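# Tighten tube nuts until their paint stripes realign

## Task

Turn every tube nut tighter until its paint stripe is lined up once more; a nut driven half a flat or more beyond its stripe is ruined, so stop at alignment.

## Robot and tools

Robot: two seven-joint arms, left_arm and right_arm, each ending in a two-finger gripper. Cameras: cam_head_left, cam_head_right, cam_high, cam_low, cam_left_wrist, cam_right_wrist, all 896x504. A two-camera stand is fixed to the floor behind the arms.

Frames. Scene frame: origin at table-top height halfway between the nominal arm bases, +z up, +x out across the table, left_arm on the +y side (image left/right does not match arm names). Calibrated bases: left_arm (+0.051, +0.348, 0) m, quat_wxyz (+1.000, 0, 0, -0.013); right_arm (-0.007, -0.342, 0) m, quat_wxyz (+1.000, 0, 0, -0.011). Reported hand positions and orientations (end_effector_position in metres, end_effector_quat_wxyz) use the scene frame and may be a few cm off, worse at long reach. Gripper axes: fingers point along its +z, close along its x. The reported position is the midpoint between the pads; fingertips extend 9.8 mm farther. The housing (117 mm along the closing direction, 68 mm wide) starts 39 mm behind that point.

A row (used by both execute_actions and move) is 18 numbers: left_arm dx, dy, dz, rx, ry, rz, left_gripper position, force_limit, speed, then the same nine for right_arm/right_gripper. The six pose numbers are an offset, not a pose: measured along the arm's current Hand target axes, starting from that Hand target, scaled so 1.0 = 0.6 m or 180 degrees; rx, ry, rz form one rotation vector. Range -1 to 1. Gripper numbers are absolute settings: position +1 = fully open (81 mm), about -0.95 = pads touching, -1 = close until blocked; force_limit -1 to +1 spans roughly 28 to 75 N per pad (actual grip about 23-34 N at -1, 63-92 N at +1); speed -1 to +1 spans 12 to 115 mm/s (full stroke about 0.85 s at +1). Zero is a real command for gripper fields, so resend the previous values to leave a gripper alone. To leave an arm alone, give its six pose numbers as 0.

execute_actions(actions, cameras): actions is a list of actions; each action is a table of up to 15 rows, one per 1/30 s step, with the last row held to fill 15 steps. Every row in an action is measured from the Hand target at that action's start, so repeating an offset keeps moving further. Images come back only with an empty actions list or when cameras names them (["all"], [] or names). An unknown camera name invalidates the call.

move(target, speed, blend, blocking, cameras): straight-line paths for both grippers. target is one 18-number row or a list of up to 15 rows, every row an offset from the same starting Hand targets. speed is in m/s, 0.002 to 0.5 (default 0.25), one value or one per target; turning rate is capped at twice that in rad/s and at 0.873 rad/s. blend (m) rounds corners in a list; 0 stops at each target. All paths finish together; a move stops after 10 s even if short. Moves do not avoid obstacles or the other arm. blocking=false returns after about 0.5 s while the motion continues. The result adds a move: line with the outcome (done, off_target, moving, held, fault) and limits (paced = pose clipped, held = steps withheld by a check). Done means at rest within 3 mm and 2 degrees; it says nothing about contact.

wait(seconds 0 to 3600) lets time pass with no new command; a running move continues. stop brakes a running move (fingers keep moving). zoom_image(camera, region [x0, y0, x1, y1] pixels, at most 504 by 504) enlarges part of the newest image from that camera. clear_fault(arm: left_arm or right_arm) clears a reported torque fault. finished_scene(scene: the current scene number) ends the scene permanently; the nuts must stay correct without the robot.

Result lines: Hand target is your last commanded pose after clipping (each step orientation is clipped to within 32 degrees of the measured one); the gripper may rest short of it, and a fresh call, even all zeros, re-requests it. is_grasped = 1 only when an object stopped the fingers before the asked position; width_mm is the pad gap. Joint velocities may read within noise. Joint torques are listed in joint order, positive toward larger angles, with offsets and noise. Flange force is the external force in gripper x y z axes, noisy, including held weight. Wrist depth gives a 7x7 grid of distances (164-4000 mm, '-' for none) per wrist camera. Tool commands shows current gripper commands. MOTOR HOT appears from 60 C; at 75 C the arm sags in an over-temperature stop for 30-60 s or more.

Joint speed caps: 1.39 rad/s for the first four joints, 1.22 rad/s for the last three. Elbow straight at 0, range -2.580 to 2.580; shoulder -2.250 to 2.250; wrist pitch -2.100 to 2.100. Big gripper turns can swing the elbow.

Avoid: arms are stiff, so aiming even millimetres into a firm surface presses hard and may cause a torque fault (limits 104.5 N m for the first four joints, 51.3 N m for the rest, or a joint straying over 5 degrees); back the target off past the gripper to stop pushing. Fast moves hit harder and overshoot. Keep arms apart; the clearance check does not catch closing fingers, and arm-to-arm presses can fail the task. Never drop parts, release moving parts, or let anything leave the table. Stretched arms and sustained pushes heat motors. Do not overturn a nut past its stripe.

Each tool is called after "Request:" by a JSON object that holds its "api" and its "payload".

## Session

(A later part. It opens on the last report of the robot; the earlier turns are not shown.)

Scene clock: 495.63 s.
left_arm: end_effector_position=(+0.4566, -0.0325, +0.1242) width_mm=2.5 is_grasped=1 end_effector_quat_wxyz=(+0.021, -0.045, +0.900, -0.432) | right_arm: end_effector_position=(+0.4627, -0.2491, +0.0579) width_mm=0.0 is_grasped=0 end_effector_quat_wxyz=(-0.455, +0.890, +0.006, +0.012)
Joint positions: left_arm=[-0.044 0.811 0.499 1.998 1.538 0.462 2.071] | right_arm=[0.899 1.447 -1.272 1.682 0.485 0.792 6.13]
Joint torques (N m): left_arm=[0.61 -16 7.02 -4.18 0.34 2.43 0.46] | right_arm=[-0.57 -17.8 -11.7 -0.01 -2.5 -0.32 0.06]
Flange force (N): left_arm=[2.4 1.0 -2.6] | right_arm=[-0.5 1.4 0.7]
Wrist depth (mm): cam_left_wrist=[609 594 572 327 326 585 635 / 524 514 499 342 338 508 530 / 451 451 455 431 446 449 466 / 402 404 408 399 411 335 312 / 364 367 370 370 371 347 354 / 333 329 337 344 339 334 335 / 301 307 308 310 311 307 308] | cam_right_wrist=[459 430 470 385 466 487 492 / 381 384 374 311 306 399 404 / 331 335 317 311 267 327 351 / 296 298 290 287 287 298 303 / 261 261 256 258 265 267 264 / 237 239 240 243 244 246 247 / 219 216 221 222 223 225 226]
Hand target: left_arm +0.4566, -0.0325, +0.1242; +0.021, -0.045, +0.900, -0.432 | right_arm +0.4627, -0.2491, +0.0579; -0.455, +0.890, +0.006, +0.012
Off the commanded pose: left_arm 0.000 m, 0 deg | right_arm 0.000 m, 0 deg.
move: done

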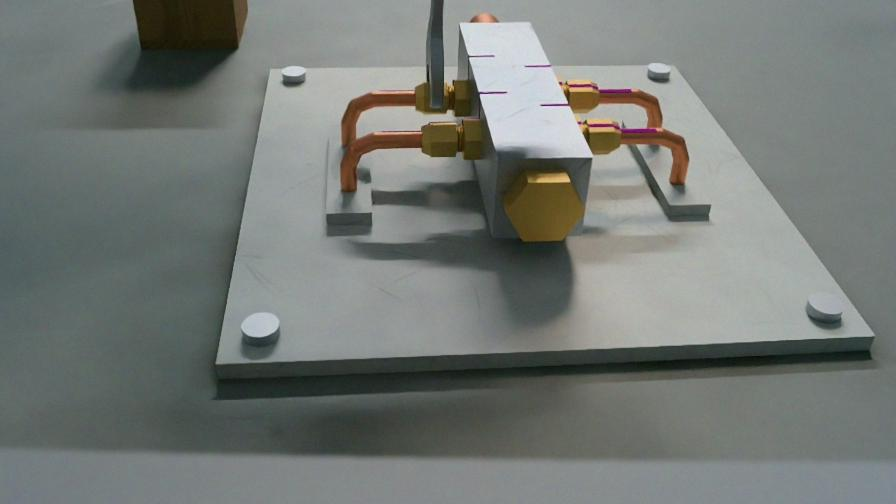

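Request:
{"api": "move", "payload": {"target": [0,0.00153,0.0008,0,0,0,-1,1,0.3,0,0,0,0,0,0,-1,-1,1], "speed": 0.02}}

Request:
{"api": "move", "payload": {"target": [0,0.00123,0.00113,0,0,0,-1,1,0.3,0,0,0,0,0,0,-1,-1,1], "speed": 0.02}}

Request:
{"api": "move", "payload": {"target": [0,0.00123,0.00113,0,0,0,-1,1,0.3,0,0,0,0,0,0,-1,-1,1], "speed": 0.02, "cameras": ["cam_right_wrist"]}}

Request:
{"api": "zoom_image", "payload": {"camera": "cam_right_wrist", "region": [385, 50, 485, 150]}}

Scene clock: 496.60 s.
left_arm: end_effector_position=(+0.4566, -0.0323, +0.1232) width_mm=2.5 is_grasped=1 end_effector_quat_wxyz=(+0.021, -0.045, +0.900, -0.432) | right_arm: end_effector_position=(+0.4627, -0.2491, +0.0579) width_mm=0.0 is_grasped=0 end_effector_quat_wxyz=(-0.455, +0.890, +0.006, +0.012)
Joint positions: left_arm=[-0.044 0.814 0.498 1.999 1.541 0.462 2.065] | right_arm=[0.899 1.447 -1.272 1.682 0.485 0.792 6.13]
Joint torques (N m): left_arm=[0.31 -16.55 7.09 -4.38 0.35 2.5 0.38] | right_arm=[-0.64 -17.83 -11.71 -0.01 -2.49 -0.36 0.07]
Flange force (N): left_arm=[2.3 1.3 -1.5] | right_arm=[-0.5 1.5 0.5]
Wrist depth (mm): cam_left_wrist=[609 589 575 327 325 585 635 / 520 511 496 341 337 508 528 / 447 450 452 442 446 447 450 / 401 402 404 398 410 334 311 / 363 366 368 368 371 346 356 / 331 327 335 343 337 333 334 / 300 302 308 309 310 305 306] | cam_right_wrist=[458 429 470 385 466 486 493 / 380 384 374 312 306 399 405 / 332 335 318 311 266 326 350 / 295 298 291 286 287 297 303 / 261 261 256 258 265 267 264 / 238 239 241 243 244 246 247 / 218 216 221 222 223 225 226]
Hand target: left_arm +0.4566, -0.0323, +0.1232; +0.021, -0.045, +0.900, -0.432 | right_arm +0.4627, -0.2491, +0.0579; -0.455, +0.890, +0.006, +0.012
Off the commanded pose: left_arm 0.000 m, 0 deg | right_arm 0.000 m, 0 deg.
move: done

Scene clock: 497.10 s.
left_arm: end_effector_position=(+0.4566, -0.0323, +0.1222) width_mm=2.5 is_grasped=1 end_effector_quat_wxyz=(+0.021, -0.045, +0.900, -0.432) | right_arm: end_effector_position=(+0.4627, -0.2491, +0.0579) width_mm=0.0 is_grasped=0 end_effector_quat_wxyz=(-0.455, +0.890, +0.006, +0.012)
Joint positions: left_arm=[-0.043 0.816 0.498 1.999 1.545 0.461 2.06] | right_arm=[0.899 1.447 -1.272 1.682 0.485 0.792 6.13]
Joint torques (N m): left_arm=[0.68 -16.48 7.42 -3.96 0.32 2.69 0.49] | right_arm=[-0.63 -17.83 -11.69 0.01 -2.48 -0.36 0.05]
Flange force (N): left_arm=[1.8 1.8 -1.3] | right_arm=[-0.4 1.6 0.5]
Wrist depth (mm): cam_left_wrist=[602 587 568 326 323 582 632 / 520 508 493 342 338 505 526 / 446 450 451 441 440 432 451 / 400 400 403 396 409 335 309 / 361 364 365 367 368 347 354 / 324 326 334 341 336 331 331 / 298 301 307 309 304 305 305] | cam_right_wrist=[458 430 469 385 466 487 494 / 381 384 375 311 306 401 404 / 331 335 318 311 267 327 349 / 296 298 291 287 287 297 303 / 261 261 256 258 265 267 264 / 238 239 240 243 244 245 247 / 218 216 221 222 223 225 226]
Hand target: left_arm +0.4566, -0.0323, +0.1222; +0.021, -0.045, +0.900, -0.432 | right_arm +0.4627, -0.2491, +0.0579; -0.455, +0.890, +0.006, +0.012
Off the commanded pose: left_arm 0.000 m, 0 deg | right_arm 0.000 m, 0 deg.
move: done

Scene clock: 497.60 s.
left_arm: end_effector_position=(+0.4566, -0.0324, +0.1212) width_mm=2.5 is_grasped=1 end_effector_quat_wxyz=(+0.021, -0.045, +0.900, -0.432) | right_arm: end_effector_position=(+0.4627, -0.2491, +0.0579) width_mm=0.0 is_grasped=0 end_effector_quat_wxyz=(-0.455, +0.890, +0.006, +0.012)
Joint positions: left_arm=[-0.043 0.819 0.498 1.999 1.549 0.461 2.055] | right_arm=[0.899 1.447 -1.272 1.682 0.485 0.792 6.13]
Joint torques (N m): left_arm=[0.41 -16.86 7.32 -4.69 0.39 2.66 0.37] | right_arm=[-0.6 -17.83 -11.72 0 -2.5 -0.34 0.05]
Flange force (N): left_arm=[2.9 2.2 -1.5] | right_arm=[-0.5 1.6 0.6]
Wrist depth (mm): cam_left_wrist=[601 586 565 325 322 581 630 / 518 506 492 344 339 502 525 / 446 446 449 436 440 430 447 / 397 399 403 395 406 334 309 / 360 361 364 366 367 346 353 / 323 326 332 340 334 330 331 / 298 304 306 308 303 304 304] | cam_right_wrist=[459 432 470 384 464 485 494 / 381 384 374 311 306 399 404 / 332 335 317 311 267 326 350 / 295 297 291 287 287 297 303 / 261 261 256 258 265 267 264 / 238 239 240 243 244 245 247 / 219 216 221 222 223 225 226]
Hand target: left_arm +0.4566, -0.0324, +0.1212; +0.021, -0.045, +0.900, -0.432 | right_arm +0.4627, -0.2491, +0.0579; -0.455, +0.890, +0.006, +0.012
Off the commanded pose: left_arm 0.000 m, 0 deg | right_arm 0.000 m, 0 deg.
move: done

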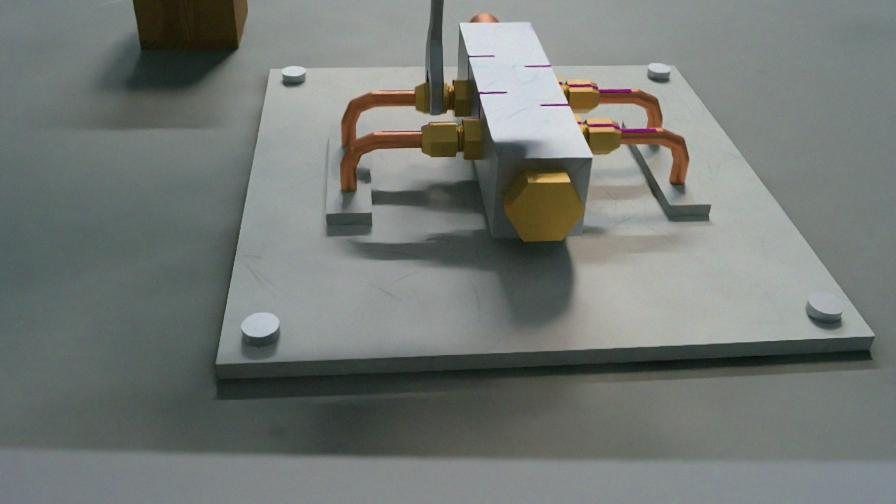

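Scaled by 5.040 from the camera's image (finer frame: 1280x720).

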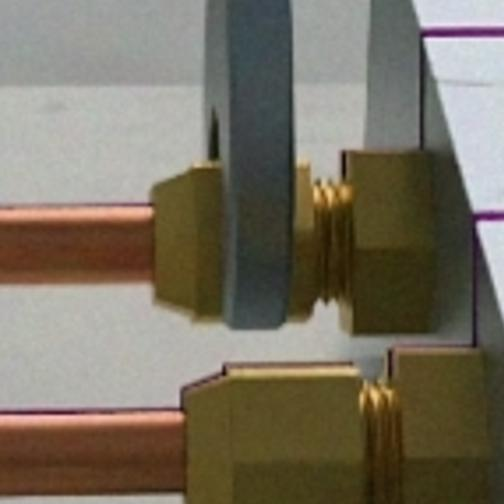

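Request:
{"api": "move", "payload": {"target": [[0,-0.00684,0.01073,-0.02778,0,0,-1,1,0.3,0,0,0,0,0,0,-1,-1,1],[0,-0.01271,0.02202,-0.05556,0,0,-1,1,0.3,0,0,0,0,0,0,-1,-1,1],[0,-0.01758,0.03378,-0.08333,0,0,-1,1,0.3,0,0,0,0,0,0,-1,-1,1],[0,-0.02141,0.04592,-0.11111,0,0,-1,1,0.3,0,0,0,0,0,0,-1,-1,1],[0,-0.02416,0.05834,-0.13889,0,0,-1,1,0.3,0,0,0,0,0,0,-1,-1,1]], "speed": 0.04, "blend": 0.001, "cameras": ["cam_right_wrist"]}}

Request:
{"api": "zoom_image", "payload": {"camera": "cam_right_wrist", "region": [385, 50, 485, 150]}}

Scene clock: 503.87 s.
left_arm: end_effector_position=(+0.4602, -0.0686, +0.1106) width_mm=2.5 is_grasped=1 end_effector_quat_wxyz=(+0.011, -0.049, +0.973, -0.227) | right_arm: end_effector_position=(+0.4627, -0.2491, +0.0579) width_mm=0.0 is_grasped=0 end_effector_quat_wxyz=(-0.455, +0.890, +0.006, +0.012)
Joint positions: left_arm=[0.589 0.712 -0.058 1.681 0.762 0.586 3.206] | right_arm=[0.899 1.447 -1.272 1.682 0.485 0.792 6.13]
Joint torques (N m): left_arm=[1.47 -19.29 3.91 -7.26 0.91 0.16 0.43] | right_arm=[-0.58 -17.85 -11.67 -0.03 -2.49 -0.34 0.05]
Flange force (N): left_arm=[-1.1 0.7 -6.4] | right_arm=[-0.5 1.5 0.6]
Wrist depth (mm): cam_left_wrist=[322 323 324 320 322 326 243 / 307 308 309 309 311 307 255 / 293 294 292 295 297 295 277 / 281 282 283 283 284 285 282 / 267 270 271 271 272 271 273 / 251 251 252 260 252 262 261 / 239 242 243 244 245 247 250] | cam_right_wrist=[459 431 470 436 464 487 494 / 381 383 373 308 306 400 405 / 332 334 318 311 267 326 350 / 295 299 291 286 287 298 303 / 261 261 256 258 265 268 264 / 238 239 240 243 244 246 247 / 219 216 221 222 223 225 226]
Hand target: left_arm +0.4602, -0.0686, +0.1106; +0.011, -0.049, +0.973, -0.227 | right_arm +0.4627, -0.2491, +0.0579; -0.455, +0.890, +0.006, +0.012
Off the commanded pose: left_arm 0.000 m, 0 deg | right_arm 0.000 m, 0 deg.
move: done

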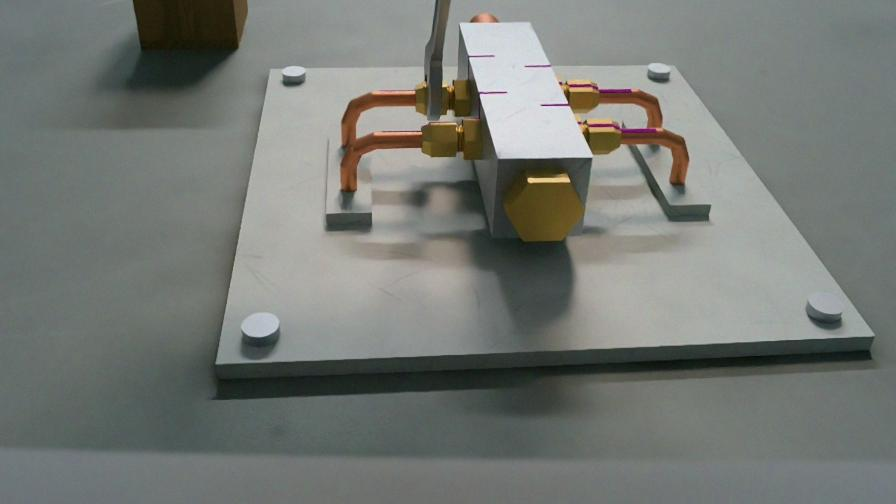

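Scaled by 5.040 from the camera's image (finer frame: 1280x720).

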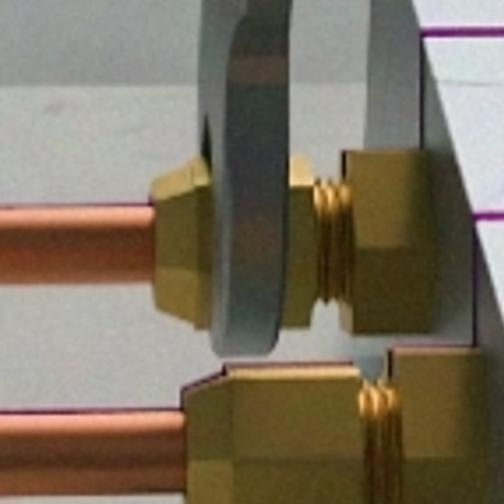

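Good. Continue two more chunks.

Request:
{"api": "move", "payload": {"target": [[-0.0008,-0.00684,0.01073,-0.02778,0,0,-1,1,0.3,0,0,0,0,0,0,-1,-1,1],[-0.0008,-0.01271,0.02202,-0.05556,0,0,-1,1,0.3,0,0,0,0,0,0,-1,-1,1],[-0.0008,-0.01758,0.03378,-0.08333,0,0,-1,1,0.3,0,0,0,0,0,0,-1,-1,1],[-0.0008,-0.02141,0.04592,-0.11111,0,0,-1,1,0.3,0,0,0,0,0,0,-1,-1,1],[-0.0008,-0.02416,0.05834,-0.13889,0,0,-1,1,0.3,0,0,0,0,0,0,-1,-1,1]], "speed": 0.04, "blend": 0.001}}

Request:
{"api": "move", "payload": {"target": [[0,-0.00684,0.01073,-0.02778,0,0,-1,1,0.3,0,0,0,0,0,0,-1,-1,1],[0,-0.01271,0.02202,-0.05556,0,0,-1,1,0.3,0,0,0,0,0,0,-1,-1,1],[0,-0.0151,0.0267,-0.06667,0,0,-1,1,0.3,0,0,0,0,0,0,-1,-1,1]], "speed": 0.04, "blend": 0.001}}

Scene clock: 510.17 s.
left_arm: end_effector_position=(+0.4635, -0.0969, +0.0857) width_mm=2.5 is_grasped=1 end_effector_quat_wxyz=(+0.000, -0.050, +0.999, -0.011) | right_arm: end_effector_position=(+0.4627, -0.2491, +0.0579) width_mm=0.0 is_grasped=0 end_effector_quat_wxyz=(-0.455, +0.890, +0.006, +0.012)
Joint positions: left_arm=[0.939 0.94 -0.393 1.199 0.382 1.057 3.776] | right_arm=[0.899 1.447 -1.272 1.682 0.485 0.792 6.13]
Joint torques (N m): left_arm=[8.67 -9.14 8.91 -10.52 4.6 -5.8 0.25] | right_arm=[-0.63 -17.8 -11.7 0.01 -2.5 -0.35 0.08]
Flange force (N): left_arm=[4.0 28.7 -36.2] | right_arm=[-0.5 1.5 0.6]
Wrist depth (mm): cam_left_wrist=[216 216 216 217 217 217 218 / 215 216 216 216 216 216 217 / 215 215 215 216 215 216 216 / 214 214 215 215 215 215 215 / 207 208 209 214 - 214 214 / 206 206 207 207 207 208 214 / 206 206 206 207 207 207 213] | cam_right_wrist=[459 431 470 178 464 487 494 / 380 384 374 298 306 399 405 / 332 335 317 311 267 326 349 / 295 298 291 286 287 297 303 / 262 261 256 258 265 267 264 / 237 239 240 243 244 245 247 / 219 216 221 222 223 225 226]
Hand target: left_arm +0.4635, -0.0969, +0.0857; +0.000, -0.050, +0.999, -0.011 | right_arm +0.4627, -0.2491, +0.0579; -0.455, +0.890, +0.006, +0.012
Off the commanded pose: left_arm 0.000 m, 0 deg | right_arm 0.000 m, 0 deg.
move: done

Scene clock: 513.10 s.
left_arm: end_effector_position=(+0.4644, -0.1063, +0.0699) width_mm=2.5 is_grasped=1 end_effector_quat_wxyz=(-0.005, -0.050, +0.994, +0.093) | right_arm: end_effector_position=(+0.4627, -0.2491, +0.0579) width_mm=0.0 is_grasped=0 end_effector_quat_wxyz=(-0.455, +0.890, +0.006, +0.012)
Joint positions: left_arm=[0.982 1.107 -0.447 0.899 0.285 1.34 3.92] | right_arm=[0.899 1.447 -1.272 1.682 0.485 0.792 6.13]
Joint torques (N m): left_arm=[10.67 0.74 12.02 -8.73 7.24 -10.21 0.27] | right_arm=[-0.65 -17.86 -11.72 -0.01 -2.51 -0.32 0.06]
Flange force (N): left_arm=[4.7 46.4 -50.6] | right_arm=[-0.6 1.6 0.7]
Wrist depth (mm): cam_left_wrist=[180 181 181 182 181 181 180 / 183 183 183 183 183 184 183 / 186 186 186 186 186 186 186 / 188 188 188 188 188 189 189 / 186 186 186 186 - 186 191 / 188 187 188 187 188 188 194 / 191 190 191 190 191 191 197] | cam_right_wrist=[459 - 178 183 185 186 476 / 381 383 374 224 308 400 405 / 332 335 318 184 267 327 349 / 296 298 290 286 288 297 303 / 261 261 256 258 265 267 264 / 238 239 240 242 244 245 247 / 219 216 221 222 223 225 226]
Hand target: left_arm +0.4644, -0.1063, +0.0699; -0.005, -0.050, +0.994, +0.093 | right_arm +0.4627, -0.2491, +0.0579; -0.455, +0.890, +0.006, +0.012
Off the commanded pose: left_arm 0.000 m, 0 deg | right_arm 0.000 m, 0 deg.
move: done

Request:
{"api": "move", "payload": {"target": [[0,0.00857,-0.01107,0.03056,0,0,-1,1,0.3,0,0,0,0,0,0,-1,-1,1]], "speed": 0.03}}

Request:
{"api": "move", "payload": {"target": [[0,-0.0135,-0.0124,0,0,0,-1,1,0.3,0,0,0,0,0,0,-1,-1,1]], "speed": 0.02}}

Request:
{"api": "move", "payload": {"target": [[0,0.0156,-0.0988,0,0,0,-1,1,0.3,0,0,0,0,0,0,-1,-1,1]], "speed": 0.06, "cameras": ["cam_right_wrist"]}}

Request:
{"api": "zoom_image", "payload": {"camera": "cam_right_wrist", "region": [405, 65, 485, 130]}}

Scene clock: 515.60 s.
left_arm: end_effector_position=(+0.4640, -0.1025, +0.0774) width_mm=2.5 is_grasped=1 end_effector_quat_wxyz=(-0.003, -0.050, +0.998, +0.045) | right_arm: end_effector_position=(+0.4627, -0.2491, +0.0579) width_mm=0.0 is_grasped=0 end_effector_quat_wxyz=(-0.455, +0.890, +0.006, +0.012)
Joint positions: left_arm=[0.97 1.026 -0.428 1.044 0.326 1.205 3.861] | right_arm=[0.899 1.447 -1.272 1.682 0.485 0.792 6.13]
Joint torques (N m): left_arm=[0.45 -24.32 0.01 -7.73 0.22 -0.15 0.43] | right_arm=[-0.62 -17.85 -11.69 -0.01 -2.51 -0.35 0.06]
Flange force (N): left_arm=[0.2 3.1 -3.5] | right_arm=[-0.5 1.6 0.6]
Wrist depth (mm): cam_left_wrist=[194 194 195 195 195 195 195 / 196 196 196 196 197 197 197 / 197 197 197 197 198 198 198 / 198 198 198 199 199 199 199 / 194 194 195 198 - 200 200 / 195 195 195 195 195 195 201 / 196 196 196 196 196 197 203] | cam_right_wrist=[458 431 449 215 444 469 477 / 380 384 374 221 308 400 404 / 332 335 317 310 267 326 350 / 296 298 290 287 287 297 303 / 261 261 256 259 265 267 264 / 238 239 240 243 244 246 247 / 219 216 221 222 223 225 226]
Hand target: left_arm +0.4640, -0.1025, +0.0774; -0.003, -0.050, +0.998, +0.045 | right_arm +0.4627, -0.2491, +0.0579; -0.455, +0.890, +0.006, +0.012
Off the commanded pose: left_arm 0.000 m, 0 deg | right_arm 0.000 m, 0 deg.
move: done

Scene clock: 516.40 s.
left_arm: end_effector_position=(+0.4649, -0.1112, +0.0840) width_mm=2.5 is_grasped=1 end_effector_quat_wxyz=(-0.003, -0.050, +0.998, +0.045) | right_arm: end_effector_position=(+0.4627, -0.2491, +0.0579) width_mm=0.0 is_grasped=0 end_effector_quat_wxyz=(-0.455, +0.890, +0.006, +0.012)
Joint positions: left_arm=[0.971 1.034 -0.428 0.999 0.324 1.24 3.877] | right_arm=[0.899 1.447 -1.272 1.682 0.485 0.792 6.13]
Joint torques (N m): left_arm=[1 -25.55 0.37 -8.81 0.47 -0.57 0.43] | right_arm=[-0.59 -17.82 -11.7 0.03 -2.51 -0.35 0.09]
Flange force (N): left_arm=[0.4 4.8 -2.2] | right_arm=[-0.3 1.5 0.6]
Wrist depth (mm): cam_left_wrist=[201 201 202 202 202 202 202 / 202 203 203 203 203 203 203 / 204 204 204 204 204 204 204 / 205 205 205 205 205 206 206 / 206 206 206 207 - 207 207 / 201 201 202 202 202 202 209 / 202 203 202 203 203 204 210] | cam_right_wrist=[457 432 451 204 446 470 477 / 380 383 374 211 330 400 404 / 332 334 317 303 266 326 350 / 296 298 291 286 287 297 303 / 261 261 256 258 265 267 264 / 237 239 240 243 244 246 247 / 219 216 221 222 223 224 226]
Hand target: left_arm +0.4649, -0.1112, +0.0840; -0.003, -0.050, +0.998, +0.045 | right_arm +0.4627, -0.2491, +0.0579; -0.455, +0.890, +0.006, +0.012
Off the commanded pose: left_arm 0.000 m, 0 deg | right_arm 0.000 m, 0 deg.
move: done

Scene clock: 517.67 s.
left_arm: end_effector_position=(+0.4645, -0.1073, +0.1439) width_mm=2.5 is_grasped=1 end_effector_quat_wxyz=(-0.003, -0.050, +0.998, +0.045) | right_arm: end_effector_position=(+0.4627, -0.2491, +0.0579) width_mm=0.0 is_grasped=0 end_effector_quat_wxyz=(-0.455, +0.890, +0.006, +0.012)
Joint positions: left_arm=[0.967 0.962 -0.439 0.952 0.302 1.356 3.882] | right_arm=[0.899 1.447 -1.272 1.682 0.485 0.792 6.13]
Joint torques (N m): left_arm=[-0.22 -25.47 -0.57 -8.32 -0.38 0.23 0.43] | right_arm=[-0.63 -17.83 -11.7 0.02 -2.5 -0.35 0.09]
Flange force (N): left_arm=[0.6 1.6 -0.5] | right_arm=[-0.4 1.5 0.6]
Wrist depth (mm): cam_left_wrist=[260 261 260 261 261 262 247 / 262 262 263 263 263 263 262 / 263 264 264 264 264 264 265 / 265 265 265 266 266 266 266 / 260 261 261 262 261 267 268 / 262 262 262 262 - 269 270 / 264 264 237 265 264 270 271] | cam_right_wrist=[458 431 470 439 465 487 493 / 380 383 374 325 306 400 405 / 332 334 319 311 266 326 350 / 296 298 291 286 287 298 303 / 261 261 256 258 265 267 264 / 238 239 240 243 244 246 247 / 218 216 221 222 224 225 226]
Hand target: left_arm +0.4645, -0.1073, +0.1439; -0.003, -0.050, +0.998, +0.045 | right_arm +0.4627, -0.2491, +0.0579; -0.455, +0.890, +0.006, +0.012
Off the commanded pose: left_arm 0.000 m, 0 deg | right_arm 0.000 m, 0 deg.
move: done

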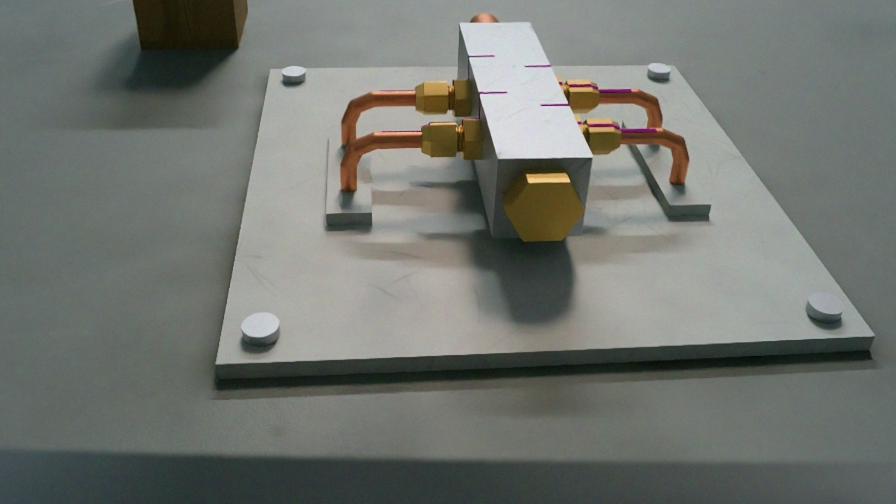

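Scaled by 6.300 from the camera's image (finer frame: 1280x720).

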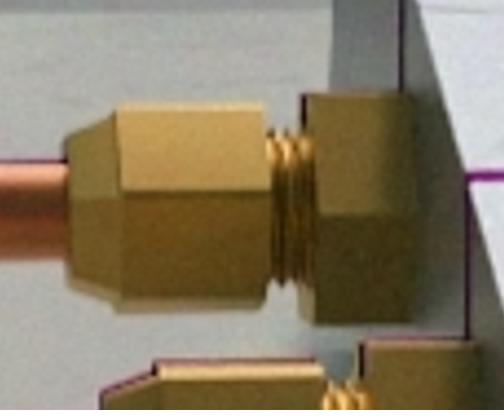

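Request:
{"api": "move", "payload": {"target": [[0.0007,0.1382,-0.0229,0.3306,0,0,-1,1,0.3,0,0,0,0,0,0,-1,-1,1],[0.0007,0.1339,0.025,0.3306,0,0,-1,1,0.3,0,0,0,0,0,0,-1,-1,1]], "speed": [0.25, 0.08]}}

Request:
{"api": "move", "payload": {"target": [0,0.0092,0.0085,0,0,0,-1,1,0.3,0,0,0,0,0,0,-1,-1,1], "speed": 0.04, "cameras": ["cam_right_wrist"]}}

Request:
{"api": "zoom_image", "payload": {"camera": "cam_right_wrist", "region": [385, 50, 485, 150]}}

Request:
{"api": "move", "payload": {"target": [0,0.00184,0.0017,0,0,0,-1,1,0.3,0,0,0,0,0,0,-1,-1,1], "speed": 0.02}}

Request:
{"api": "move", "payload": {"target": [0,0.00184,0.0017,0,0,0,-1,1,0.3,0,0,0,0,0,0,-1,-1,1], "speed": 0.02}}

Scene clock: 522.00 s.
left_arm: end_effector_position=(+0.4561, -0.0263, +0.1362) width_mm=2.5 is_grasped=1 end_effector_quat_wxyz=(+0.023, -0.044, +0.889, -0.456) | right_arm: end_effector_position=(+0.4627, -0.2491, +0.0579) width_mm=0.0 is_grasped=0 end_effector_quat_wxyz=(-0.455, +0.890, +0.006, +0.012)
Joint positions: left_arm=[0.105 0.751 0.223 2.014 1.612 0.713 2.042] | right_arm=[0.899 1.447 -1.272 1.682 0.485 0.792 6.13]
Joint torques (N m): left_arm=[-0.24 -18 5.24 -4.58 0.55 2.73 0.4] | right_arm=[-0.58 -17.86 -11.71 0 -2.48 -0.32 0.05]
Flange force (N): left_arm=[2.0 1.7 0.6] | right_arm=[-0.5 1.6 0.7]
Wrist depth (mm): cam_left_wrist=[713 719 695 354 353 352 757 / 602 584 545 346 343 582 628 / 520 509 498 398 379 503 523 / 446 447 451 439 457 343 351 / 398 401 404 418 416 346 355 / 355 362 365 375 377 352 363 / 323 331 333 336 336 336 331] | cam_right_wrist=[458 432 470 382 465 487 493 / 381 383 374 324 306 401 405 / 332 335 318 310 267 326 350 / 295 297 291 287 287 298 303 / 261 262 256 258 265 267 264 / 237 239 240 243 244 246 247 / 218 217 221 222 223 224 226]
Hand target: left_arm +0.4560, -0.0263, +0.1363; +0.022, -0.044, +0.889, -0.456 | right_arm +0.4627, -0.2491, +0.0579; -0.455, +0.890, +0.006, +0.012
Off the commanded pose: left_arm 0.000 m, 0 deg | right_arm 0.000 m, 0 deg.
move: done

Scene clock: 522.50 s.
left_arm: end_effector_position=(+0.4561, -0.0273, +0.1288) width_mm=2.5 is_grasped=1 end_effector_quat_wxyz=(+0.022, -0.044, +0.889, -0.456) | right_arm: end_effector_position=(+0.4627, -0.2491, +0.0579) width_mm=0.0 is_grasped=0 end_effector_quat_wxyz=(-0.455, +0.890, +0.006, +0.012)
Joint positions: left_arm=[0.108 0.77 0.222 2.014 1.632 0.712 2.014] | right_arm=[0.899 1.447 -1.272 1.682 0.485 0.792 6.13]
Joint torques (N m): left_arm=[1.25 -13.82 4.97 -3.38 0.28 1.59 0.36] | right_arm=[-0.6 -17.85 -11.72 0.03 -2.51 -0.34 0.09]
Flange force (N): left_arm=[2.0 -4.3 -9.2] | right_arm=[-0.4 1.6 0.7]
Wrist depth (mm): cam_left_wrist=[699 702 652 348 347 667 733 / 584 570 533 344 338 565 594 / 492 497 482 467 381 505 510 / 432 436 436 428 442 337 339 / 388 389 392 405 407 346 351 / 345 354 356 363 358 352 353 / 315 323 325 325 326 327 323] | cam_right_wrist=[458 431 470 385 464 485 493 / 382 383 374 312 306 399 404 / 333 335 318 311 267 326 350 / 295 298 291 286 287 297 303 / 261 261 256 258 265 267 264 / 238 239 240 243 244 245 247 / 219 216 221 222 223 224 226]
Hand target: left_arm +0.4561, -0.0273, +0.1288; +0.022, -0.044, +0.889, -0.456 | right_arm +0.4627, -0.2491, +0.0579; -0.455, +0.890, +0.006, +0.012
Off the commanded pose: left_arm 0.000 m, 0 deg | right_arm 0.000 m, 0 deg.
move: done

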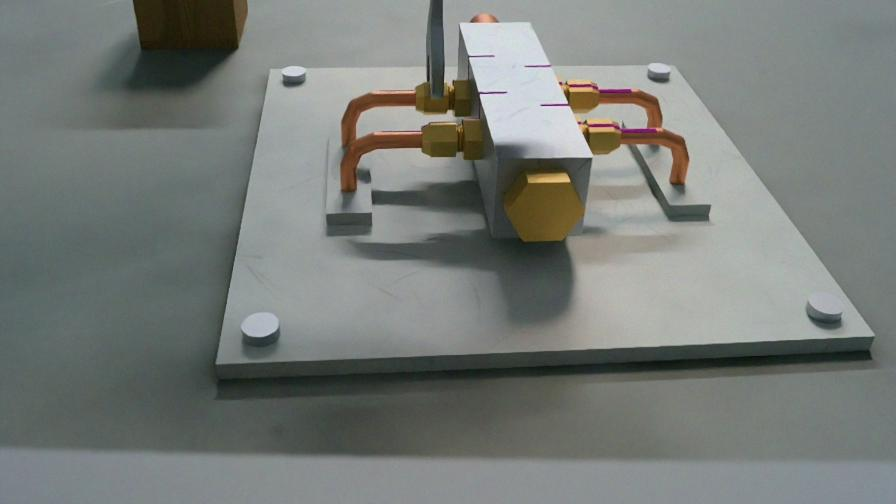

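Scaled by 5.040 from the camera's image (finer frame: 1280x720).

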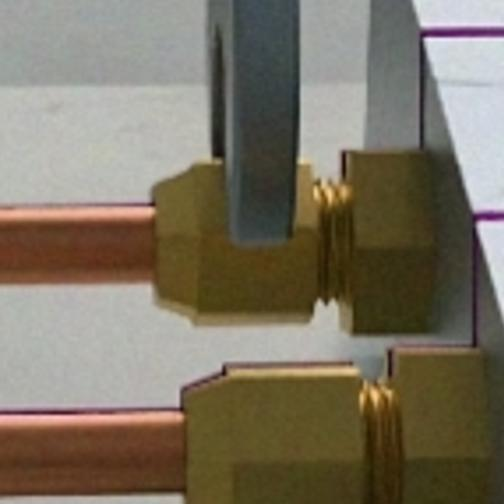

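Scene clock: 523.00 s.
left_arm: end_effector_position=(+0.4561, -0.0274, +0.1272) width_mm=2.5 is_grasped=1 end_effector_quat_wxyz=(+0.022, -0.044, +0.889, -0.456) | right_arm: end_effector_position=(+0.4627, -0.2491, +0.0579) width_mm=0.0 is_grasped=0 end_effector_quat_wxyz=(-0.455, +0.890, +0.006, +0.012)
Joint positions: left_arm=[0.108 0.774 0.222 2.014 1.636 0.712 2.008] | right_arm=[0.899 1.447 -1.272 1.682 0.485 0.792 6.13]
Joint torques (N m): left_arm=[1.82 -19.02 8 -5.72 0.98 4.45 0.42] | right_arm=[-0.59 -17.81 -11.7 0 -2.5 -0.35 0.07]
Flange force (N): left_arm=[2.1 5.9 -3.1] | right_arm=[-0.4 1.5 0.6]
Wrist depth (mm): cam_left_wrist=[684 689 637 344 343 656 724 / 577 563 544 344 337 559 606 / 488 488 476 462 391 484 506 / 430 432 435 424 440 336 333 / 384 386 390 401 402 347 351 / 341 350 352 361 355 348 348 / 311 314 321 322 325 319 320] | cam_right_wrist=[458 432 469 385 465 484 493 / 381 384 374 312 307 400 405 / 332 334 317 310 267 326 351 / 296 298 291 287 287 297 303 / 261 261 256 258 265 267 264 / 237 239 240 243 244 246 247 / 218 216 221 222 223 224 226]
Hand target: left_arm +0.4561, -0.0274, +0.1273; +0.022, -0.044, +0.889, -0.456 | right_arm +0.4627, -0.2491, +0.0579; -0.455, +0.890, +0.006, +0.012
Off the commanded pose: left_arm 0.000 m, 0 deg | right_arm 0.000 m, 0 deg.
move: done

Scene clock: 523.50 s.
left_arm: end_effector_position=(+0.4561, -0.0277, +0.1258) width_mm=2.5 is_grasped=1 end_effector_quat_wxyz=(+0.022, -0.044, +0.889, -0.456) | right_arm: end_effector_position=(+0.4627, -0.2491, +0.0579) width_mm=0.0 is_grasped=0 end_effector_quat_wxyz=(-0.455, +0.890, +0.006, +0.012)
Joint positions: left_arm=[0.109 0.777 0.222 2.014 1.64 0.712 2.002] | right_arm=[0.899 1.447 -1.272 1.682 0.485 0.792 6.13]
Joint torques (N m): left_arm=[1.95 -18.34 7.57 -5.61 0.92 4.18 0.39] | right_arm=[-0.61 -17.82 -11.7 -0.02 -2.49 -0.34 0.07]
Flange force (N): left_arm=[2.6 4.7 -4.6] | right_arm=[-0.5 1.5 0.6]
Wrist depth (mm): cam_left_wrist=[682 685 636 344 341 651 723 / 576 561 524 345 337 554 600 / 484 485 475 459 388 483 502 / 428 428 431 422 436 337 331 / 382 384 387 399 401 345 351 / 340 348 350 359 352 346 349 / 310 312 320 321 322 318 318] | cam_right_wrist=[457 431 470 385 465 486 493 / 381 383 373 312 306 399 404 / 332 335 318 311 266 326 351 / 295 298 291 286 287 297 303 / 261 261 256 258 265 267 263 / 237 239 240 243 244 245 247 / 219 216 221 222 223 224 226]
Hand target: left_arm +0.4562, -0.0276, +0.1258; +0.022, -0.044, +0.889, -0.456 | right_arm +0.4627, -0.2491, +0.0579; -0.455, +0.890, +0.006, +0.012
Off the commanded pose: left_arm 0.000 m, 0 deg | right_arm 0.000 m, 0 deg.
move: done

Request:
{"api": "move", "payload": {"target": [0,0.003,0.00165,0,0,0,-1,1,0.3,0,0,0,0,0,0,-1,-1,1], "speed": 0.02}}

Request:
{"api": "move", "payload": {"target": [0,0.0027,0.002,0,0,0,-1,1,0.3,0,0,0,0,0,0,-1,-1,1], "speed": 0.02, "cameras": ["cam_right_wrist"]}}

Request:
{"api": "zoom_image", "payload": {"camera": "cam_right_wrist", "region": [385, 50, 485, 150]}}

Scene clock: 524.43 s.
left_arm: end_effector_position=(+0.4561, -0.0274, +0.1238) width_mm=2.5 is_grasped=1 end_effector_quat_wxyz=(+0.022, -0.044, +0.889, -0.456) | right_arm: end_effector_position=(+0.4627, -0.2491, +0.0579) width_mm=0.0 is_grasped=0 end_effector_quat_wxyz=(-0.455, +0.890, +0.006, +0.012)
Joint positions: left_arm=[0.109 0.782 0.221 2.014 1.645 0.712 1.994] | right_arm=[0.899 1.447 -1.272 1.682 0.485 0.792 6.13]
Joint torques (N m): left_arm=[2.14 -18.33 7.98 -4.92 0.71 4.29 0.5] | right_arm=[-0.58 -17.85 -11.72 0.02 -2.5 -0.35 0.09]
Flange force (N): left_arm=[1.6 5.0 -3.7] | right_arm=[-0.3 1.5 0.7]
Wrist depth (mm): cam_left_wrist=[679 681 632 341 341 646 717 / 573 557 537 348 339 550 595 / 480 480 484 457 392 476 497 / 422 426 427 418 431 336 328 / 378 381 382 385 387 346 351 / 337 345 348 357 350 343 345 / 308 309 317 318 320 316 316] | cam_right_wrist=[458 431 470 385 466 486 494 / 380 383 375 312 306 400 404 / 332 335 318 311 267 326 350 / 295 298 291 287 287 298 303 / 261 262 256 258 265 267 264 / 238 239 240 243 244 245 247 / 218 216 221 222 223 225 226]
Hand target: left_arm +0.4561, -0.0274, +0.1238; +0.022, -0.044, +0.889, -0.456 | right_arm +0.4627, -0.2491, +0.0579; -0.455, +0.890, +0.006, +0.012
Off the commanded pose: left_arm 0.000 m, 0 deg | right_arm 0.000 m, 0 deg.
move: done

Scene clock: 524.93 s.
left_arm: end_effector_position=(+0.4561, -0.0274, +0.1218) width_mm=2.5 is_grasped=1 end_effector_quat_wxyz=(+0.022, -0.044, +0.889, -0.456) | right_arm: end_effector_position=(+0.4627, -0.2491, +0.0579) width_mm=0.0 is_grasped=0 end_effector_quat_wxyz=(-0.455, +0.890, +0.006, +0.012)
Joint positions: left_arm=[0.109 0.787 0.221 2.014 1.65 0.712 1.987] | right_arm=[0.899 1.447 -1.272 1.682 0.485 0.792 6.13]
Joint torques (N m): left_arm=[1.92 -18.2 7.74 -4.85 0.8 4.12 0.53] | right_arm=[-0.63 -17.87 -11.69 -0.02 -2.49 -0.33 0.04]
Flange force (N): left_arm=[1.5 4.5 -3.9] | right_arm=[-0.6 1.6 0.6]
Wrist depth (mm): cam_left_wrist=[675 675 627 341 338 642 711 / 565 551 535 348 342 546 574 / 476 478 482 453 458 473 493 / 420 421 425 415 429 335 324 / 375 378 380 382 384 346 352 / 335 342 345 353 347 341 342 / 305 307 315 316 316 312 312] | cam_right_wrist=[458 432 469 384 464 487 494 / 380 384 373 312 307 400 404 / 332 335 317 310 266 326 350 / 296 298 291 287 287 298 303 / 261 262 256 258 265 267 264 / 238 239 240 243 244 246 247 / 219 216 221 222 223 225 226]
Hand target: left_arm +0.4561, -0.0274, +0.1218; +0.022, -0.044, +0.889, -0.456 | right_arm +0.4627, -0.2491, +0.0579; -0.455, +0.890, +0.006, +0.012
Off the commanded pose: left_arm 0.000 m, 0 deg | right_arm 0.000 m, 0 deg.
move: done

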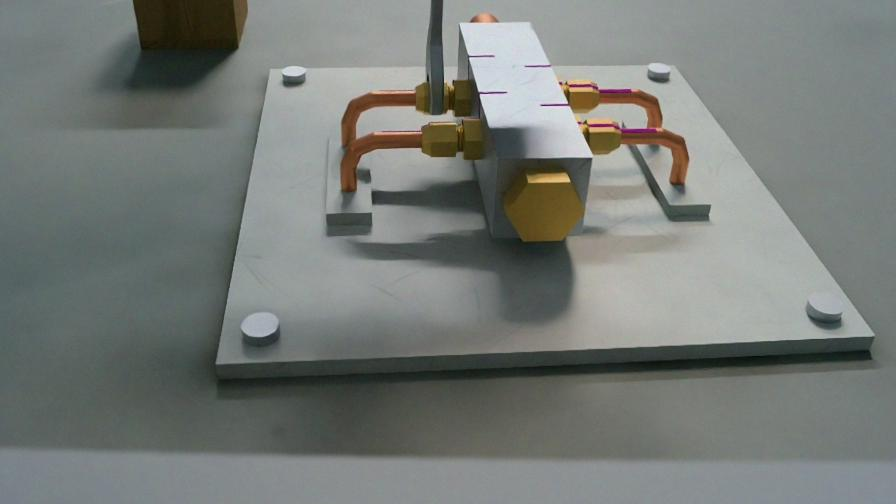

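Scaled by 5.040 from the camera's image (finer frame: 1280x720).

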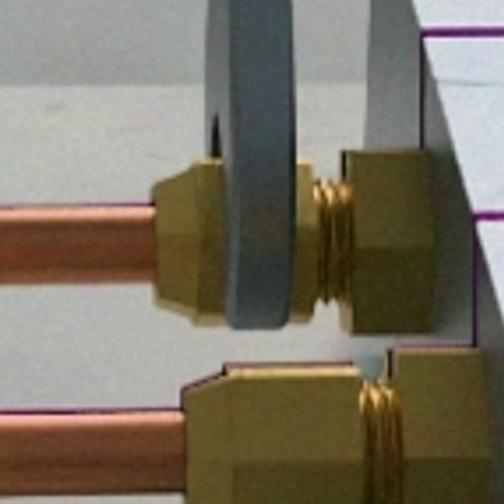

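Seated. Rotate −15 then check.

Request:
{"api": "move", "payload": {"target": [[0,-0.00684,0.01073,-0.02778,0,0,-1,1,0.3,0,0,0,0,0,0,-1,-1,1],[0,-0.01271,0.02202,-0.05556,0,0,-1,1,0.3,0,0,0,0,0,0,-1,-1,1],[0,-0.01758,0.03378,-0.08333,0,0,-1,1,0.3,0,0,0,0,0,0,-1,-1,1]], "speed": 0.035, "blend": 0.001, "cameras": ["cam_right_wrist"]}}

Request:
{"api": "zoom_image", "payload": {"camera": "cam_right_wrist", "region": [410, 70, 480, 130]}}

Scene clock: 529.40 s.
left_arm: end_effector_position=(+0.4584, -0.0499, +0.1185) width_mm=2.5 is_grasped=1 end_effector_quat_wxyz=(+0.017, -0.047, +0.941, -0.336) | right_arm: end_effector_position=(+0.4627, -0.2491, +0.0579) width_mm=0.0 is_grasped=0 end_effector_quat_wxyz=(-0.455, +0.890, +0.006, +0.012)
Joint positions: left_arm=[0.343 0.7 0.114 1.868 1.245 0.531 2.588] | right_arm=[0.899 1.447 -1.272 1.682 0.485 0.792 6.13]
Joint torques (N m): left_arm=[25.79 -7.46 26.32 -22.8 6.46 4.58 0.06] | right_arm=[-0.62 -17.84 -11.7 0.05 -2.48 -0.35 0.06]
Flange force (N): left_arm=[13.6 42.3 -84.9] | right_arm=[-0.3 1.6 0.5]
Wrist depth (mm): cam_left_wrist=[424 418 418 402 324 415 435 / 381 383 379 372 379 382 287 / 354 355 356 358 358 347 284 / 330 330 332 333 334 329 315 / 308 309 306 307 312 312 312 / 286 290 288 293 - 291 291 / 263 264 268 269 269 274 274] | cam_right_wrist=[458 431 470 438 465 487 494 / 380 384 374 311 306 400 404 / 332 335 318 311 267 326 351 / 296 298 291 286 287 298 303 / 262 262 256 258 265 267 264 / 237 239 241 243 244 246 248 / 219 216 221 222 223 225 226]
Hand target: left_arm +0.4584, -0.0499, +0.1185; +0.016, -0.047, +0.941, -0.336 | right_arm +0.4627, -0.2491, +0.0579; -0.455, +0.890, +0.006, +0.012
Off the commanded pose: left_arm 0.000 m, 0 deg | right_arm 0.000 m, 0 deg.
move: done

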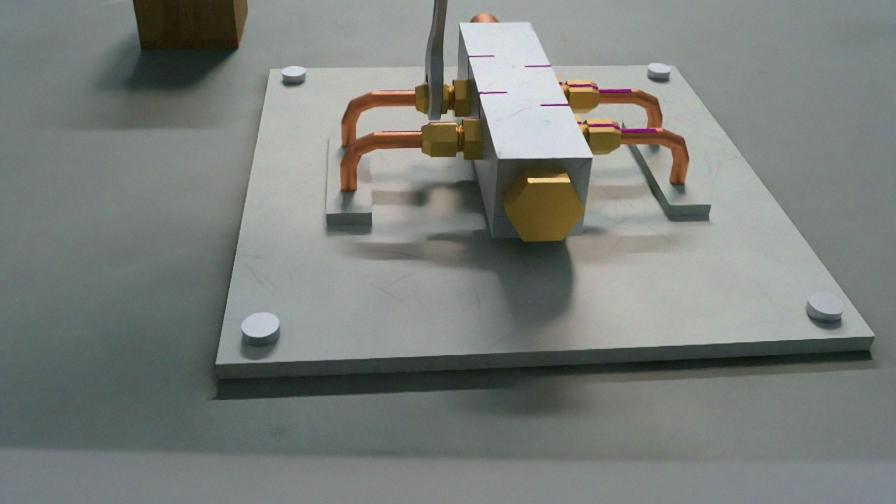

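Scaled by 7.200 from the camera's image (finer frame: 1280x720).

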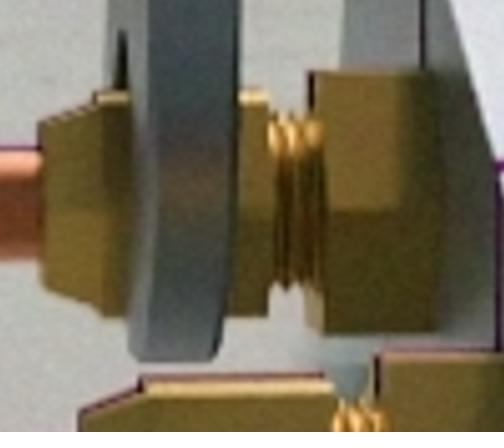

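Request:
{"api": "wait", "payload": {"seconds": 0, "cameras": ["cam_right_wrist"]}}

Request:
{"api": "zoom_image", "payload": {"camera": "cam_right_wrist", "region": [410, 70, 480, 160]}}

Scene clock: 531.07 s.
left_arm: end_effector_position=(+0.4584, -0.0499, +0.1185) width_mm=2.5 is_grasped=1 end_effector_quat_wxyz=(+0.017, -0.047, +0.941, -0.336) | right_arm: end_effector_position=(+0.4627, -0.2491, +0.0579) width_mm=0.0 is_grasped=0 end_effector_quat_wxyz=(-0.455, +0.890, +0.006, +0.012)
Joint positions: left_arm=[0.343 0.7 0.114 1.868 1.245 0.532 2.588] | right_arm=[0.899 1.447 -1.272 1.682 0.485 0.792 6.13]
Joint torques (N m): left_arm=[25.86 -7.83 26.54 -22.73 6.44 4.83 0.08] | right_arm=[-0.62 -17.85 -11.68 -0.02 -2.48 -0.33 0.05]
Flange force (N): left_arm=[13.2 42.6 -83.8] | right_arm=[-0.5 1.5 0.6]
Wrist depth (mm): cam_left_wrist=[425 418 419 403 324 417 427 / 382 383 378 372 380 381 287 / 353 355 356 358 360 347 285 / 330 331 332 333 334 330 315 / 308 308 306 307 313 313 311 / 285 290 288 293 - 290 291 / 263 264 268 269 269 273 274] | cam_right_wrist=[459 432 469 437 465 488 493 / 380 383 374 311 307 400 407 / 333 335 318 311 267 326 350 / 296 298 291 287 287 298 304 / 261 261 256 258 265 267 264 / 237 239 240 243 244 246 247 / 218 216 221 222 223 225 226]
Hand target: left_arm +0.4584, -0.0499, +0.1185; +0.016, -0.047, +0.941, -0.336 | right_arm +0.4627, -0.2491, +0.0579; -0.455, +0.890, +0.006, +0.012
Tool commands: left_gripper/position=-1.0 left_gripper/force_limit=+1.0 left_gripper/speed=+0.3 right_gripper/position=-1.0 right_gripper/force_limit=-1.0 right_gripper/speed=+1.0
Off the commanded pose: left_arm 0.000 m, 0 deg | right_arm 0.000 m, 0 deg.

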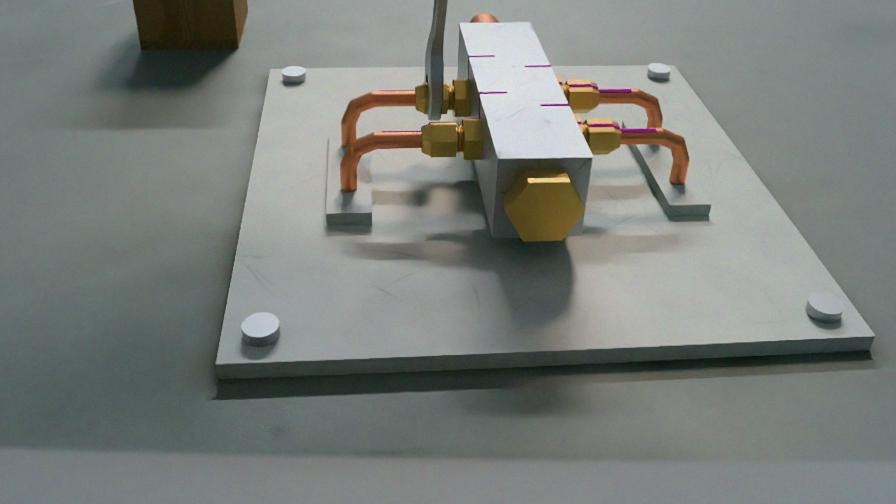

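Scaled by 5.600 from the camera's image (finer frame: 1280x720).

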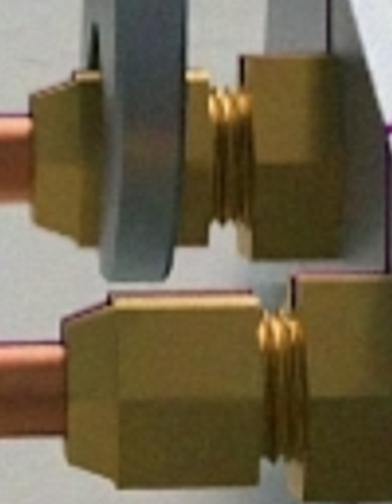

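Request:
{"api": "zoom_image", "payload": {"camera": "cam_right_wrist", "region": [412, 74, 456, 124]}}

Request:
{"api": "zoom_image", "payload": {"camera": "cam_right_wrist", "region": [418, 114, 462, 164]}}

Scaled by 10.080 from the camera's image (finer frame: 1280x720).

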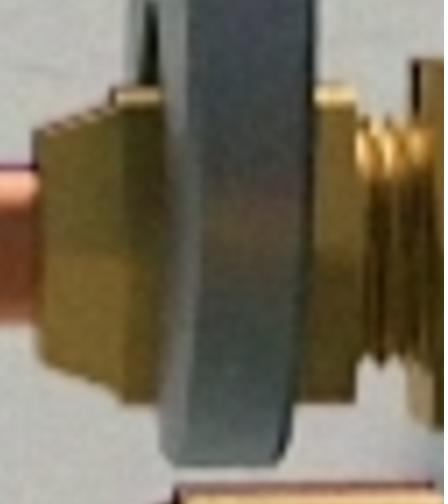

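Scaled by 10.080 from the camera's image (finer frame: 1280x720).

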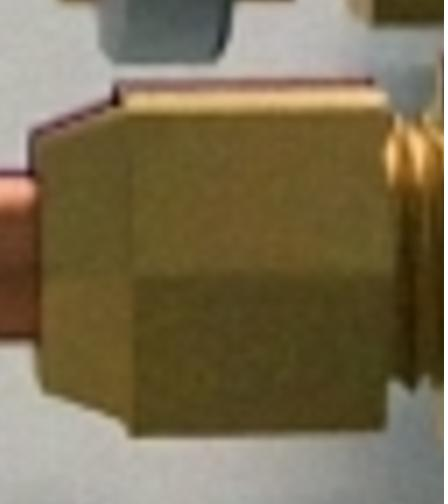

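Request:
{"api": "move", "payload": {"target": [0,-0.0042,0.0064,-0.0167,0,0,-1,1,0.3,0,0,0,0,0,0,-1,-1,1], "speed": 0.03, "cameras": ["cam_right_wrist"]}}

Request:
{"api": "zoom_image", "payload": {"camera": "cam_right_wrist", "region": [412, 74, 456, 124]}}

Scene clock: 533.10 s.
left_arm: end_effector_position=(+0.4588, -0.0543, +0.1171) width_mm=2.5 is_grasped=1 end_effector_quat_wxyz=(+0.015, -0.047, +0.949, -0.311) | right_arm: end_effector_position=(+0.4627, -0.2491, +0.0579) width_mm=0.0 is_grasped=0 end_effector_quat_wxyz=(-0.455, +0.890, +0.006, +0.012)
Joint positions: left_arm=[0.414 0.695 0.057 1.828 1.142 0.537 2.73] | right_arm=[0.899 1.447 -1.272 1.682 0.485 0.792 6.13]
Joint torques (N m): left_arm=[27.44 -6.21 27.8 -24.11 7.51 3.14 0.06] | right_arm=[-0.61 -17.84 -11.7 0 -2.47 -0.33 0.06]
Flange force (N): left_arm=[13.0 47.2 -89.1] | right_arm=[-0.5 1.5 0.6]
Wrist depth (mm): cam_left_wrist=[396 391 386 386 389 396 288 / 362 362 365 359 360 361 275 / 338 339 341 342 342 332 284 / 316 317 319 316 320 318 313 / 298 300 - 301 302 302 303 / 278 282 283 284 - 283 284 / 257 258 260 263 260 267 268] | cam_right_wrist=[458 431 469 436 465 485 494 / 380 383 374 307 306 400 405 / 332 335 317 311 267 326 350 / 296 298 291 286 287 298 303 / 261 262 256 258 265 268 264 / 238 239 241 243 244 246 247 / 219 216 221 222 223 225 226]
Hand target: left_arm +0.4588, -0.0543, +0.1171; +0.015, -0.047, +0.949, -0.311 | right_arm +0.4627, -0.2491, +0.0579; -0.455, +0.890, +0.006, +0.012
Off the commanded pose: left_arm 0.000 m, 0 deg | right_arm 0.000 m, 0 deg.
move: done

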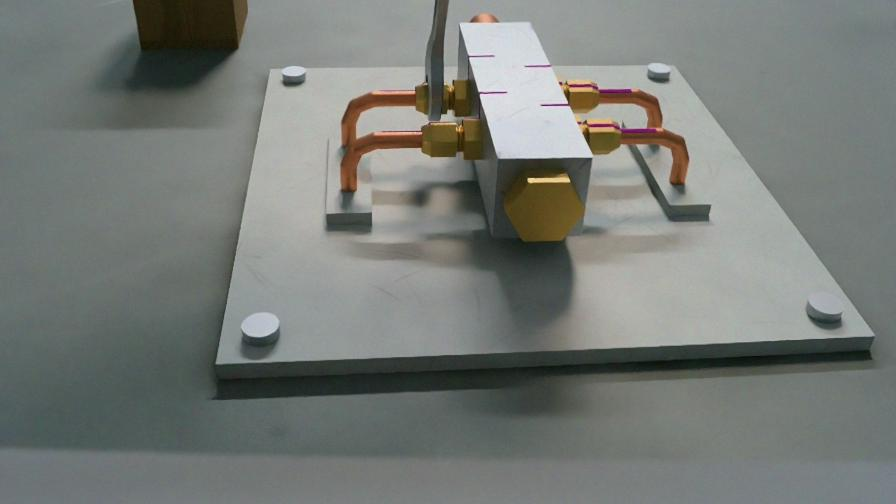

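Scaled by 10.080 from the camera's image (finer frame: 1280x720).

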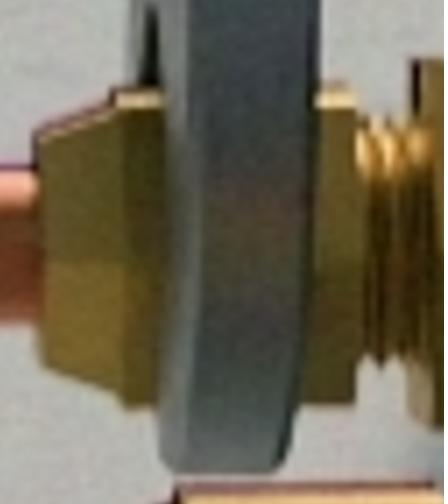

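Request:
{"api": "zoom_image", "payload": {"camera": "cam_right_wrist", "region": [438, 74, 482, 124]}}

Request:
{"api": "zoom_image", "payload": {"camera": "cam_right_wrist", "region": [412, 78, 440, 98]}}

Request:
{"api": "zoom_image", "payload": {"camera": "cam_right_wrist", "region": [438, 74, 466, 94]}}

Scaled by 10.080 from the camera's image (finer frame: 1280x720).

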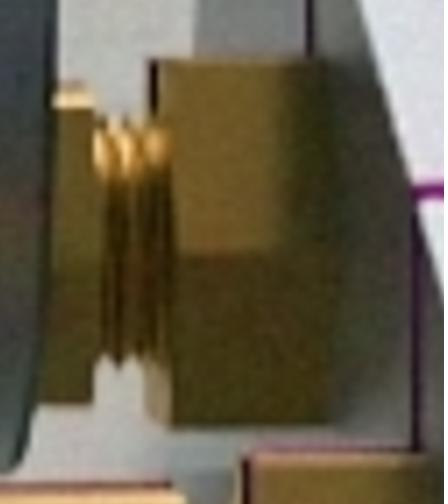

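Scaled by 18.000 from the camera's image (finer frame: 1280x720).

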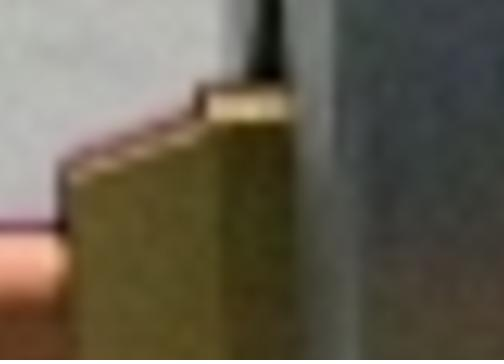

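Scaled by 18.000 from the camera's image (finer frame: 1280x720).

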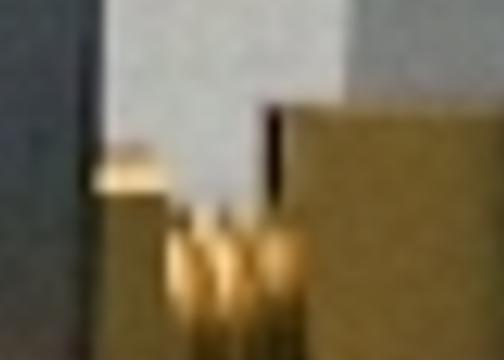

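Request:
{"api": "move", "payload": {"target": [0,0.00693,-0.00912,0.025,0,0,-1,1,0.3,0,0,0,0,0,0,-1,-1,1], "speed": 0.05}}

Scene clock: 536.53 s.
left_arm: end_effector_position=(+0.4581, -0.0477, +0.1191) width_mm=2.5 is_grasped=1 end_effector_quat_wxyz=(+0.017, -0.047, +0.936, -0.348) | right_arm: end_effector_position=(+0.4627, -0.2491, +0.0579) width_mm=0.0 is_grasped=0 end_effector_quat_wxyz=(-0.455, +0.890, +0.006, +0.012)
Joint positions: left_arm=[0.31 0.705 0.14 1.886 1.296 0.534 2.517] | right_arm=[0.899 1.447 -1.272 1.682 0.485 0.792 6.13]
Joint torques (N m): left_arm=[1.72 -19.3 6.32 -6.93 1.19 2.54 0.46] | right_arm=[-0.62 -17.82 -11.7 0.03 -2.52 -0.36 0.06]
Flange force (N): left_arm=[-0.5 3.6 -3.8] | right_arm=[-0.4 1.6 0.6]
Wrist depth (mm): cam_left_wrist=[442 434 429 330 307 434 445 / 395 396 392 392 393 395 294 / 365 365 366 367 364 356 280 / 332 339 341 340 342 332 310 / 315 315 - 313 319 320 316 / 290 295 296 297 - 295 296 / 266 268 269 273 280 278 278] | cam_right_wrist=[458 432 469 385 464 488 494 / 380 384 374 310 306 399 405 / 332 336 318 311 267 326 350 / 296 298 291 287 287 297 303 / 261 261 256 258 265 267 264 / 237 239 240 243 244 246 247 / 218 217 221 222 224 225 226]
Hand target: left_arm +0.4582, -0.0477, +0.1191; +0.017, -0.047, +0.936, -0.348 | right_arm +0.4627, -0.2491, +0.0579; -0.455, +0.890, +0.006, +0.012
Off the commanded pose: left_arm 0.000 m, 0 deg | right_arm 0.000 m, 0 deg.
move: done


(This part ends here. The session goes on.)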